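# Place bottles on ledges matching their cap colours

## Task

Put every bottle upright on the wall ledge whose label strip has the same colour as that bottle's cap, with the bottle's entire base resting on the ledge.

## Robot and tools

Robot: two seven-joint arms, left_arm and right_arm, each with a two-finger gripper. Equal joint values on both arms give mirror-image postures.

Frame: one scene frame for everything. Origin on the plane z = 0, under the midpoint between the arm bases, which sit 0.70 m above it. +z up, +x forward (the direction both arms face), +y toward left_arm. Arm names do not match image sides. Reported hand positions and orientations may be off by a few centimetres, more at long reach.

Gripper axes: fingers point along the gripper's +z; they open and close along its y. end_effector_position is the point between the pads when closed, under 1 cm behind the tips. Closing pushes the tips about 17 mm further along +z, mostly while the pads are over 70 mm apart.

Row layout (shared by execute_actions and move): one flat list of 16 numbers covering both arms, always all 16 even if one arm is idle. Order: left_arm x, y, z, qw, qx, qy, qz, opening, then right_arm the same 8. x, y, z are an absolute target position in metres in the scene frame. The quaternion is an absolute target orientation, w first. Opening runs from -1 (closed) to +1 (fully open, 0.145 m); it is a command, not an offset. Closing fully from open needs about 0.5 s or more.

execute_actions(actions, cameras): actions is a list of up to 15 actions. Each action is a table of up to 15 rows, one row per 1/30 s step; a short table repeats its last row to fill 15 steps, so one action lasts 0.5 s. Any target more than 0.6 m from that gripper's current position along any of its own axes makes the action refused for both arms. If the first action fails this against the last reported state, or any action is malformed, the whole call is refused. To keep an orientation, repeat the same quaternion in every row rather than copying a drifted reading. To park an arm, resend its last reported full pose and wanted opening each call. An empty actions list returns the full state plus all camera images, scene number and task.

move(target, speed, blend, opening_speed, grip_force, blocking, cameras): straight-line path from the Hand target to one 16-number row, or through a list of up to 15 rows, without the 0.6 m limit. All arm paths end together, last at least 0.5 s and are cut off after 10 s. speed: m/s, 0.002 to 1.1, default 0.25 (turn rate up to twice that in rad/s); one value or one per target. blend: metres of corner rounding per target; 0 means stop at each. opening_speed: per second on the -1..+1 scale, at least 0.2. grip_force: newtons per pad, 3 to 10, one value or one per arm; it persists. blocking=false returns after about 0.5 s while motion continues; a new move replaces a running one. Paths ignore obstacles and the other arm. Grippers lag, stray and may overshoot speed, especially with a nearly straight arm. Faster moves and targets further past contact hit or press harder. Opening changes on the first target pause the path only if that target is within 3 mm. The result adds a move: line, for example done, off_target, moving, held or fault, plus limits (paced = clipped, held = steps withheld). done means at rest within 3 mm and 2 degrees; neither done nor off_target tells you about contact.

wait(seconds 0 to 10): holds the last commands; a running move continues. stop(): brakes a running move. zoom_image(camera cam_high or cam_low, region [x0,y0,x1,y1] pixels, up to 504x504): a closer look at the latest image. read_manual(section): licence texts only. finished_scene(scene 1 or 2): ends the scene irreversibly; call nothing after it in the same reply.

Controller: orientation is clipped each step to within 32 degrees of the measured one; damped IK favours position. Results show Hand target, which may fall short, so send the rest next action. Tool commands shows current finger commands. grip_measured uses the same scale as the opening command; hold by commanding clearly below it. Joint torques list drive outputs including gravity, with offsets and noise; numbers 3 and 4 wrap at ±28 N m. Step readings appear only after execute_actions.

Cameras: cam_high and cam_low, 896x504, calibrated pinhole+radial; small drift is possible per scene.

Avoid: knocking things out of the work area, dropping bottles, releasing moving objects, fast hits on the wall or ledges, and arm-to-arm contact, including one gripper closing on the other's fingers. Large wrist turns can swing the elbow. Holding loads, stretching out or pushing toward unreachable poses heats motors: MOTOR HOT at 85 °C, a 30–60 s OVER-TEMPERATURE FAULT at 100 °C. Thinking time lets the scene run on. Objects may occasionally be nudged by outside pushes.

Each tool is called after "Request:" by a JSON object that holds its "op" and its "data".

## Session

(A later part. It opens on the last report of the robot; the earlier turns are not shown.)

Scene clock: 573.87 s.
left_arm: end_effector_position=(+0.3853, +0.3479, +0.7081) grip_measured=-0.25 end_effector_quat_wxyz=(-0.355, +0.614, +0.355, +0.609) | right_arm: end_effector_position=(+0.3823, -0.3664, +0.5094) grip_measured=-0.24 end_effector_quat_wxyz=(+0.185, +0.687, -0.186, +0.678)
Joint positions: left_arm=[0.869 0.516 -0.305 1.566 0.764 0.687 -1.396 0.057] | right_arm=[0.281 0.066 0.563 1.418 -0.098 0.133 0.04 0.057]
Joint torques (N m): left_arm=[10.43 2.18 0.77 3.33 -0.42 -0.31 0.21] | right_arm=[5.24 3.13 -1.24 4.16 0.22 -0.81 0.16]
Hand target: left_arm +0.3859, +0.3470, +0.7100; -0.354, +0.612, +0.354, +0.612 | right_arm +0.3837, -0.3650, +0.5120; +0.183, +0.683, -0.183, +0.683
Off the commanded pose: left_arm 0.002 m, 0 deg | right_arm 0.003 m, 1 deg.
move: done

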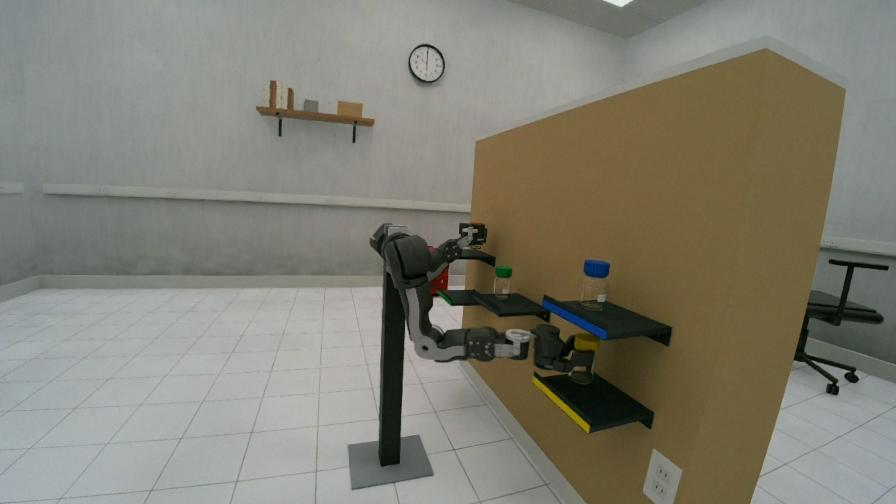

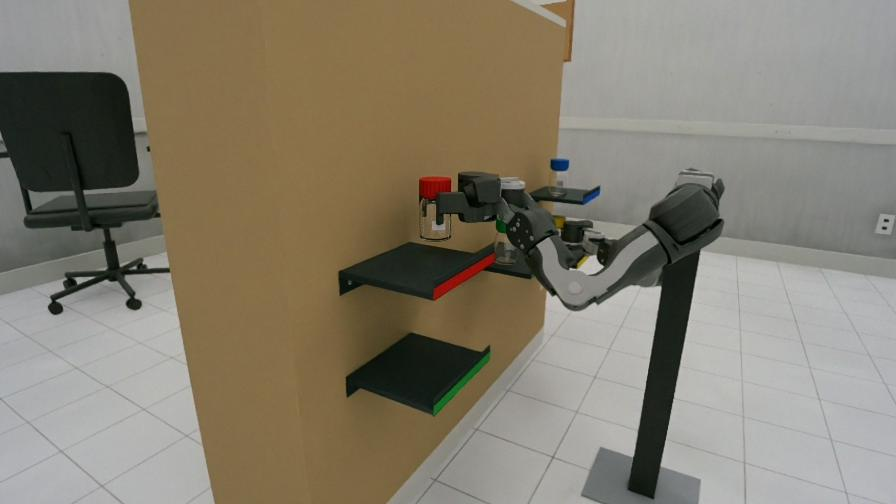

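Request:
{"op": "move", "data": {"target": [[0.386,0.347,0.692,-0.3536,0.6124,0.3536,0.6124,-0.6,0.3837,-0.365,0.497,0.183,0.683,-0.183,0.683,-0.6],[0.386,0.347,0.681,-0.3536,0.6124,0.3536,0.6124,0.25,0.3837,-0.365,0.485,0.183,0.683,-0.183,0.683,0.25],[0.341,0.269,0.69,-0.3536,0.6124,0.3536,0.6124,0.25,0.306,-0.32,0.493,0.183,0.683,-0.183,0.683,0.25],[0.37,0.215,0.665,-0.1736,0.6854,0.1736,0.6854,0.25,0.355,-0.21,0.50,0,0.7071,0,0.7071,0.25],[0.35,0.165,0.62,0.1228,0.6964,-0.1228,0.6964,0.25,0.36,-0.21,0.41,0,0.7071,0,0.7071,0.25],[0.3135,0.121,0.588,0.2706,0.6533,-0.2706,0.6533,0.5,0.36,-0.21,0.40,0,0.7071,0,0.7071,0.25]], "speed": [0.08,0.03,0.12,0.22,0.22,0.22], "blend": [0.003,0,0.015,0.03,0.03,0], "opening_speed": 1.2, "cameras": ["all"]}}

Request:
{"op": "zoom_image", "data": {"camera": "cam_high", "region": [420, 180, 680, 430]}}

Request:
{"op": "zoom_image", "data": {"camera": "cam_low", "region": [380, 150, 620, 390]}}

Scene clock: 607.43 s.
left_arm: end_effector_position=(+0.3136, +0.1216, +0.5893) grip_measured=+0.50 end_effector_quat_wxyz=(+0.269, +0.653, -0.270, +0.654) | right_arm: end_effector_position=(+0.3597, -0.2108, +0.4002) grip_measured=+0.25 end_effector_quat_wxyz=(+0.001, +0.707, -0.002, +0.707)
Joint positions: left_arm=[0.123 1.084 -0.396 1.977 1.026 -0.025 0.24 0.112] | right_arm=[0.011 -0.002 0.287 1.2 -0.003 -0.359 0.282 0.094]
Joint torques (N m): left_arm=[5.08 3.65 1.98 2.22 0.22 -0.65 0.22] | right_arm=[3.94 1.49 -0.69 3.43 0.22 -0.53 0.08]
Hand target: left_arm +0.3135, +0.1211, +0.5880; +0.270, +0.653, -0.271, +0.653 | right_arm +0.3600, -0.2100, +0.4000; +0.000, +0.707, +0.000, +0.707
Off the commanded pose: left_arm 0.001 m, 0 deg | right_arm 0.001 m, 0 deg.
move: done; target 2's new opening was sent with right_arm's hand 0.006 m and 1 deg from that target

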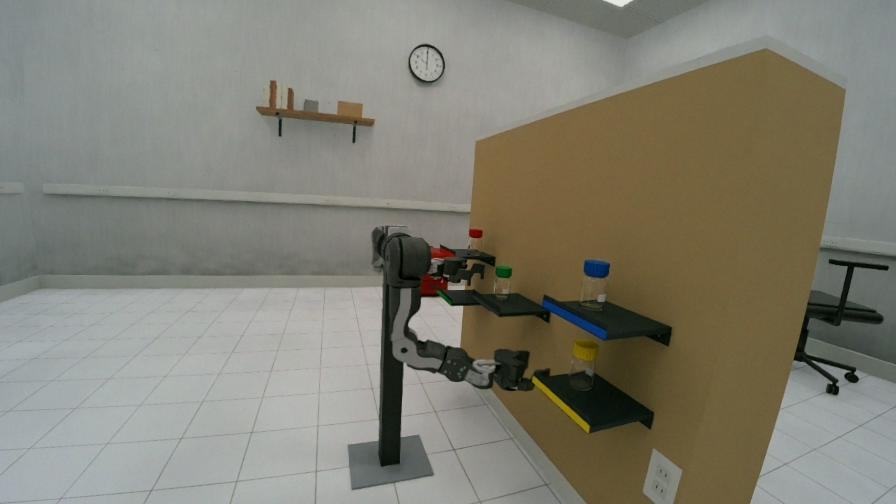

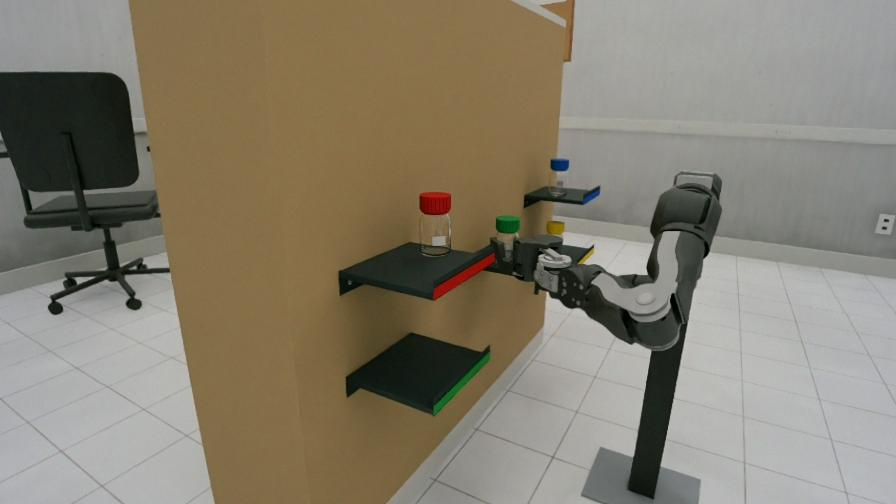

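Scaled by 1.938 from the camera's 896x504 image, which has a finer 1280x720 frame.

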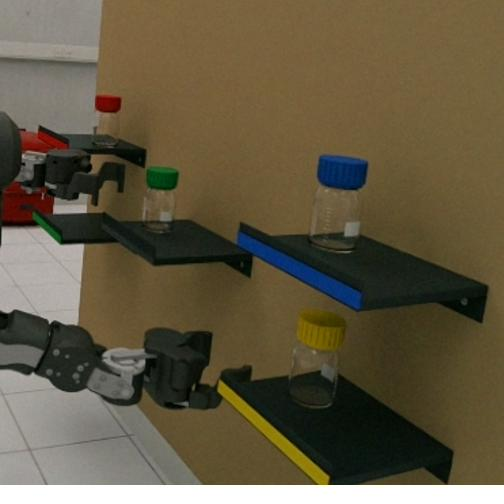

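Scaled by 2.100 from the camera's 896x504 image, which has a finer 1280x720 frame.

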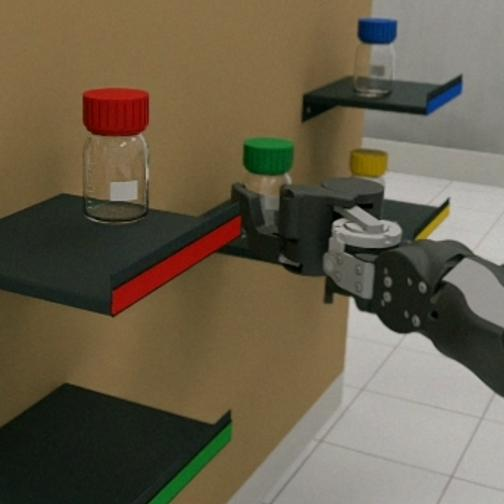

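Request:
{"op": "move", "data": {"target": [[0.377,0.0576,0.585,0.2706,0.6533,-0.2706,0.6533,-0.6,0.36,-0.21,0.40,0,0.7071,0,0.7071,0.25],[0.377,0.0576,0.606,0.2706,0.6533,-0.2706,0.6533,-0.6,0.36,-0.21,0.40,0,0.7071,0,0.7071,0.25],[0.372,0.14,0.612,0.1228,0.6964,-0.1228,0.6964,-0.6,0.36,-0.21,0.40,0,0.7071,0,0.7071,0.25],[0.366,0.18,0.60,0,0.7071,0,0.7071,-0.6,0.36,-0.21,0.40,0,0.7071,0,0.7071,0.25],[0.37,0.182,0.517,-0.0616,0.7044,0.0616,0.7044,-0.6,0.36,-0.21,0.40,0,0.7071,0,0.7071,0.25],[0.383,0.265,0.514,-0.1531,0.6903,0.1531,0.6903,-0.6,0.36,-0.21,0.40,0,0.7071,0,0.7071,0.25],[0.3837,0.355,0.512,-0.183,0.683,0.183,0.683,-0.6,0.36,-0.21,0.40,0,0.7071,0,0.7071,0.25]], "speed": [0.12,0.08,0.2,0.2,0.2,0.2,0.15], "blend": [0,0.005,0.02,0.02,0.02,0.02,0], "opening_speed": 1.2, "cameras": ["all"]}}

Request:
{"op": "zoom_image", "data": {"camera": "cam_low", "region": [360, 170, 600, 410]}}

Scene clock: 638.70 s.
left_arm: end_effector_position=(+0.3825, +0.3561, +0.5098) grip_measured=-0.38 end_effector_quat_wxyz=(-0.186, +0.687, +0.184, +0.678) | right_arm: end_effector_position=(+0.3597, -0.2108, +0.4002) grip_measured=+0.25 end_effector_quat_wxyz=(+0.001, +0.707, -0.002, +0.707)
Joint positions: left_arm=[0.147 0.635 -0.154 1.445 0.649 -0.033 -0.576 0.047] | right_arm=[0.011 -0.002 0.287 1.2 -0.003 -0.359 0.282 0.094]
Joint torques (N m): left_arm=[7.13 4.34 1.72 4.29 -0.24 -0.91 0.21] | right_arm=[3.71 1.46 -0.68 3.48 0.24 -0.54 0.05]
Hand target: left_arm +0.3837, +0.3550, +0.5119; -0.183, +0.683, +0.183, +0.683 | right_arm +0.3600, -0.2100, +0.4000; +0.000, +0.707, +0.000, +0.707
Off the commanded pose: left_arm 0.003 m, 1 deg | right_arm 0.001 m, 0 deg.
move: done

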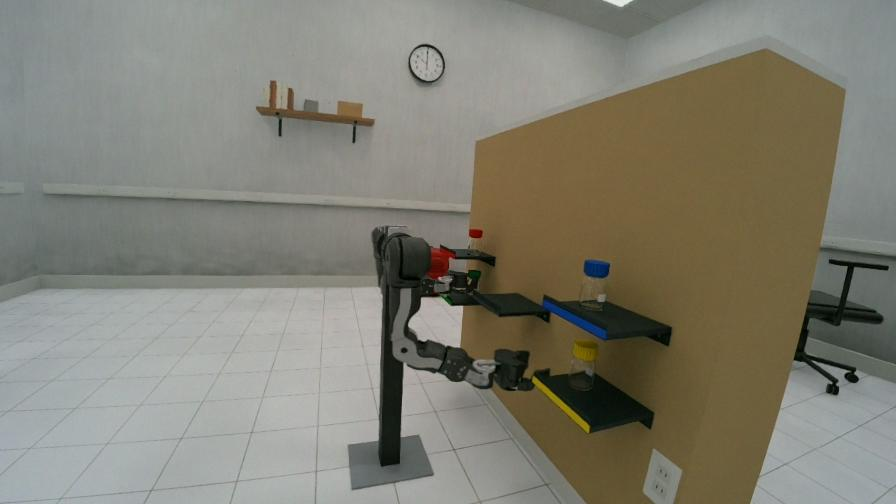

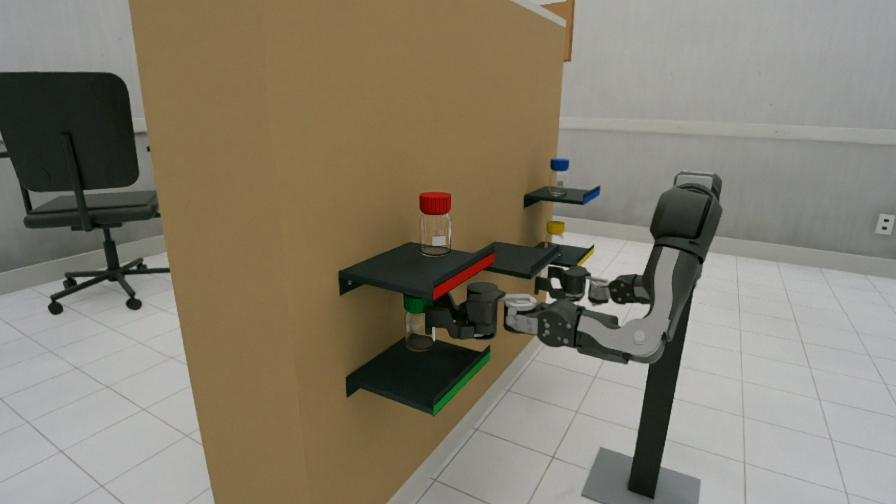

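Scaled by 2.100 from the camera's 896x504 image, which has a finer 1280x720 frame.

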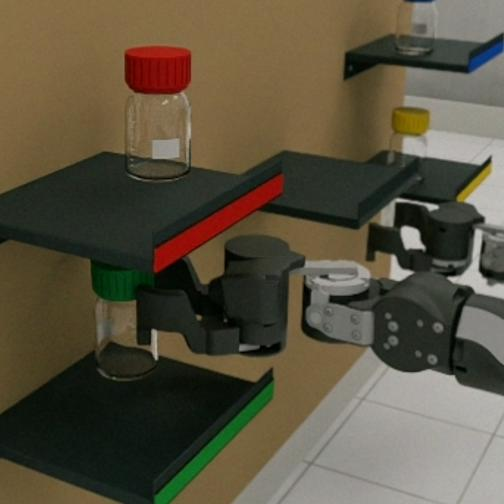

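Request:
{"op": "move", "data": {"target": [[0.3825,0.355,0.498,-0.183,0.683,0.183,0.683,-0.6,0.36,-0.21,0.40,0,0.7071,0,0.7071,0.25],[0.3825,0.355,0.484,-0.183,0.683,0.183,0.683,-0.6,0.36,-0.21,0.40,0,0.7071,0,0.7071,0.25]], "speed": [0.06,0.025], "blend": [0.003,0], "cameras": ["all"]}}

Request:
{"op": "zoom_image", "data": {"camera": "cam_low", "region": [360, 270, 500, 410]}}

Scene clock: 651.90 s.
left_arm: end_effector_position=(+0.3828, +0.3574, +0.4935) grip_measured=-0.38 end_effector_quat_wxyz=(-0.188, +0.672, +0.183, +0.693) | right_arm: end_effector_position=(+0.3597, -0.2108, +0.4002) grip_measured=+0.25 end_effector_quat_wxyz=(+0.001, +0.707, -0.002, +0.707)
Joint positions: left_arm=[0.155 0.607 -0.187 1.343 0.613 -0.165 -0.552 0.047] | right_arm=[0.011 -0.002 0.287 1.2 -0.003 -0.359 0.282 0.094]
Joint torques (N m): left_arm=[5.34 3.15 0.58 2.56 0.18 -0.22 0.28] | right_arm=[3.71 1.6 -0.59 3.45 0.24 -0.5 0.06]
Hand target: left_arm +0.3823, +0.3549, +0.4841; -0.183, +0.683, +0.183, +0.683 | right_arm +0.3600, -0.2100, +0.4000; +0.000, +0.707, +0.000, +0.707
Off the commanded pose: left_arm 0.010 m, 2 deg | right_arm 0.001 m, 0 deg.
move: off_target (left_arm)

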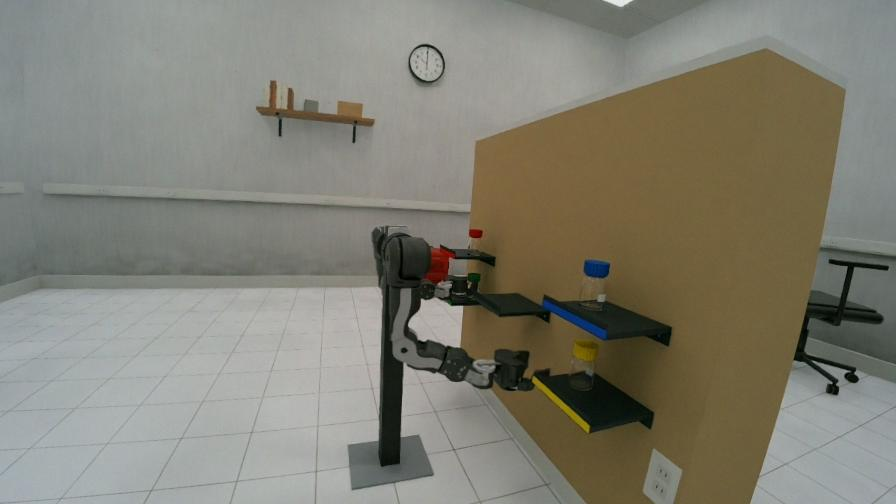

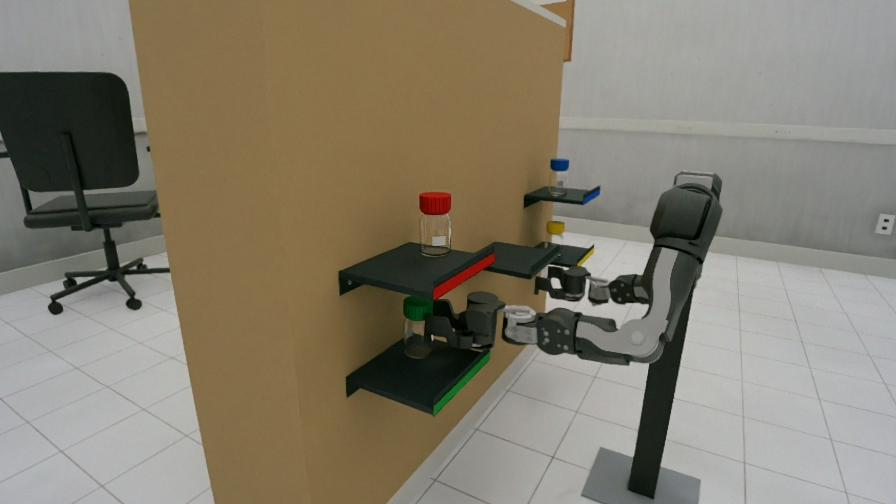

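Scaled by 3.600 from the camera's 896x504 image, which has a finer 1280x720 frame.

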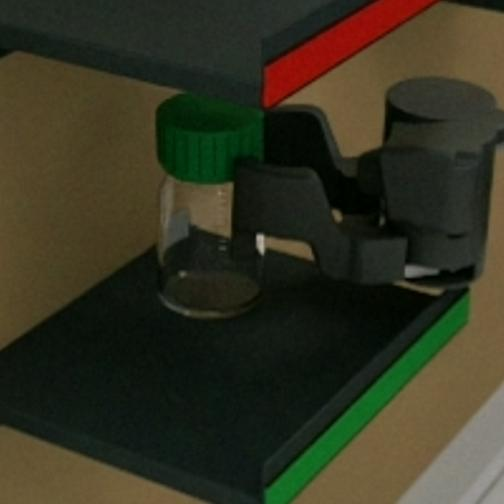

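Request:
{"op": "move", "data": {"target": [[0.3825,0.356,0.4905,-0.183,0.683,0.183,0.683,0.2,0.36,-0.21,0.40,0,0.7071,0,0.7071,0.25],[0.305,0.311,0.494,-0.183,0.683,0.183,0.683,0.2,0.36,-0.21,0.40,0,0.7071,0,0.7071,0.25],[0.358,0.18,0.47,0,0.7071,0,0.7071,0.2,0.36,-0.21,0.40,0,0.7071,0,0.7071,0.25],[0.36,0.178,0.40,0,0.7071,0,0.7071,0.2,0.36,-0.21,0.40,0,0.7071,0,0.7071,0.25]], "speed": [0.03,0.1,0.22,0.2], "blend": [0,0.01,0.03,0], "opening_speed": 0.7, "cameras": ["all"]}}

Request:
{"op": "zoom_image", "data": {"camera": "cam_low", "region": [340, 170, 620, 410]}}

Request:
{"op": "zoom_image", "data": {"camera": "cam_high", "region": [420, 200, 680, 440]}}

Scene clock: 668.13 s.
left_arm: end_effector_position=(+0.3605, +0.1788, +0.4011) grip_measured=+0.20 end_effector_quat_wxyz=(-0.001, +0.706, +0.003, +0.708) | right_arm: end_effector_position=(+0.3597, -0.2108, +0.4002) grip_measured=+0.25 end_effector_quat_wxyz=(+0.001, +0.707, -0.002, +0.707)
Joint positions: left_arm=[0.087 0.439 -0.574 1.228 0.47 -0.471 -0.373 0.09] | right_arm=[0.011 -0.002 0.287 1.2 -0.003 -0.359 0.282 0.094]
Joint torques (N m): left_arm=[5.1 2.18 0.62 4.03 -0.06 -0.71 0.23] | right_arm=[3.71 1.38 -0.69 3.55 0.26 -0.53 0.08]
Hand target: left_arm +0.3600, +0.1780, +0.4000; +0.000, +0.707, +0.000, +0.707 | right_arm +0.3600, -0.2100, +0.4000; +0.000, +0.707, +0.000, +0.707
Off the commanded pose: left_arm 0.001 m, 0 deg | right_arm 0.001 m, 0 deg.
move: done

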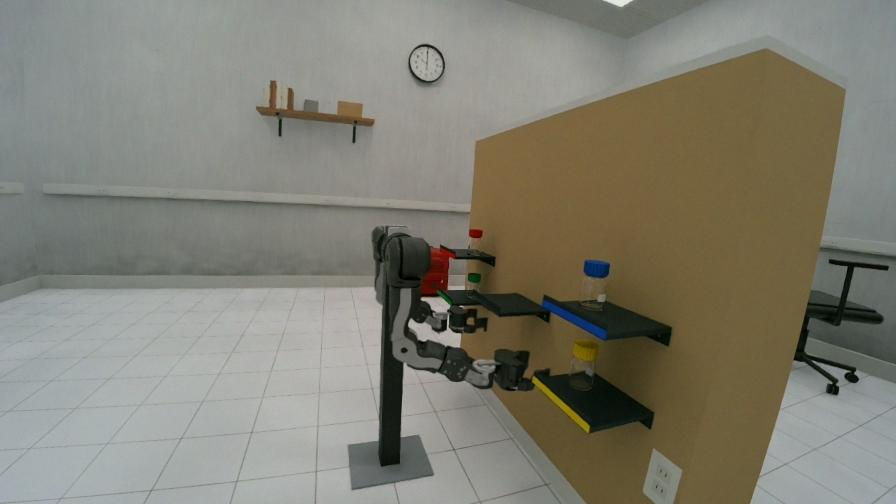

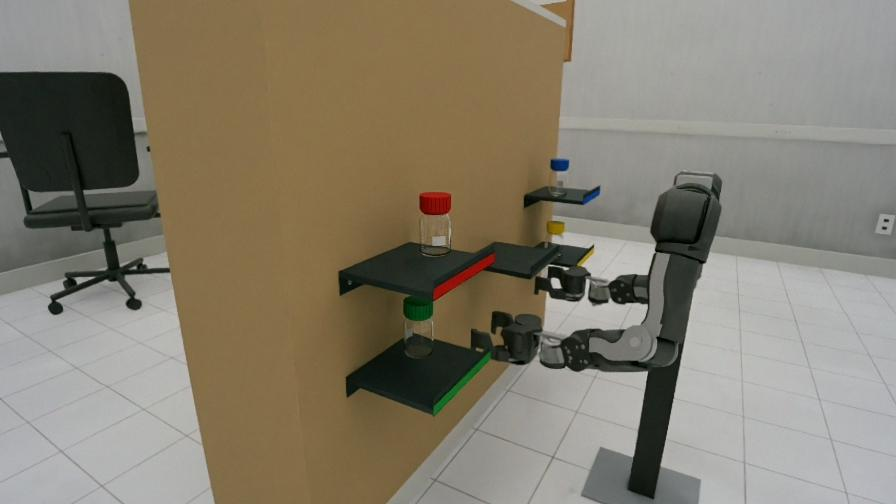

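Scaled by 1.800 from the camera's 896x504 image, which has a finer 1280x720 frame.

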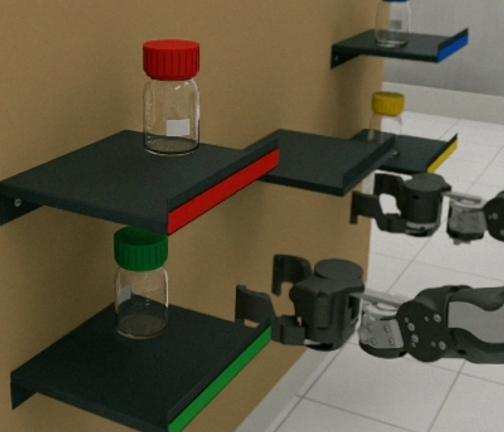

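Scaled by 1.938 from the camera's 896x504 image, which has a finer 1280x720 frame.

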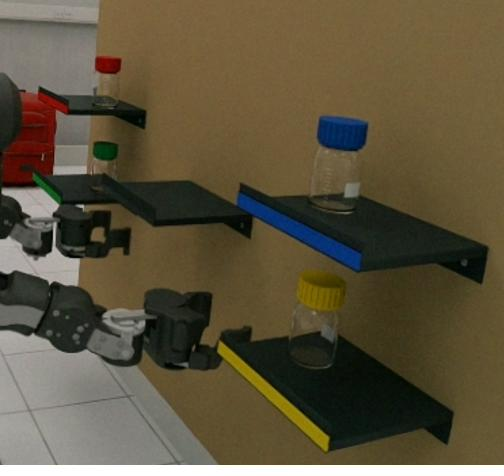

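Request:
{"op": "finished_scene", "data": {"scene": 2}}

The scene is finished: the task was done.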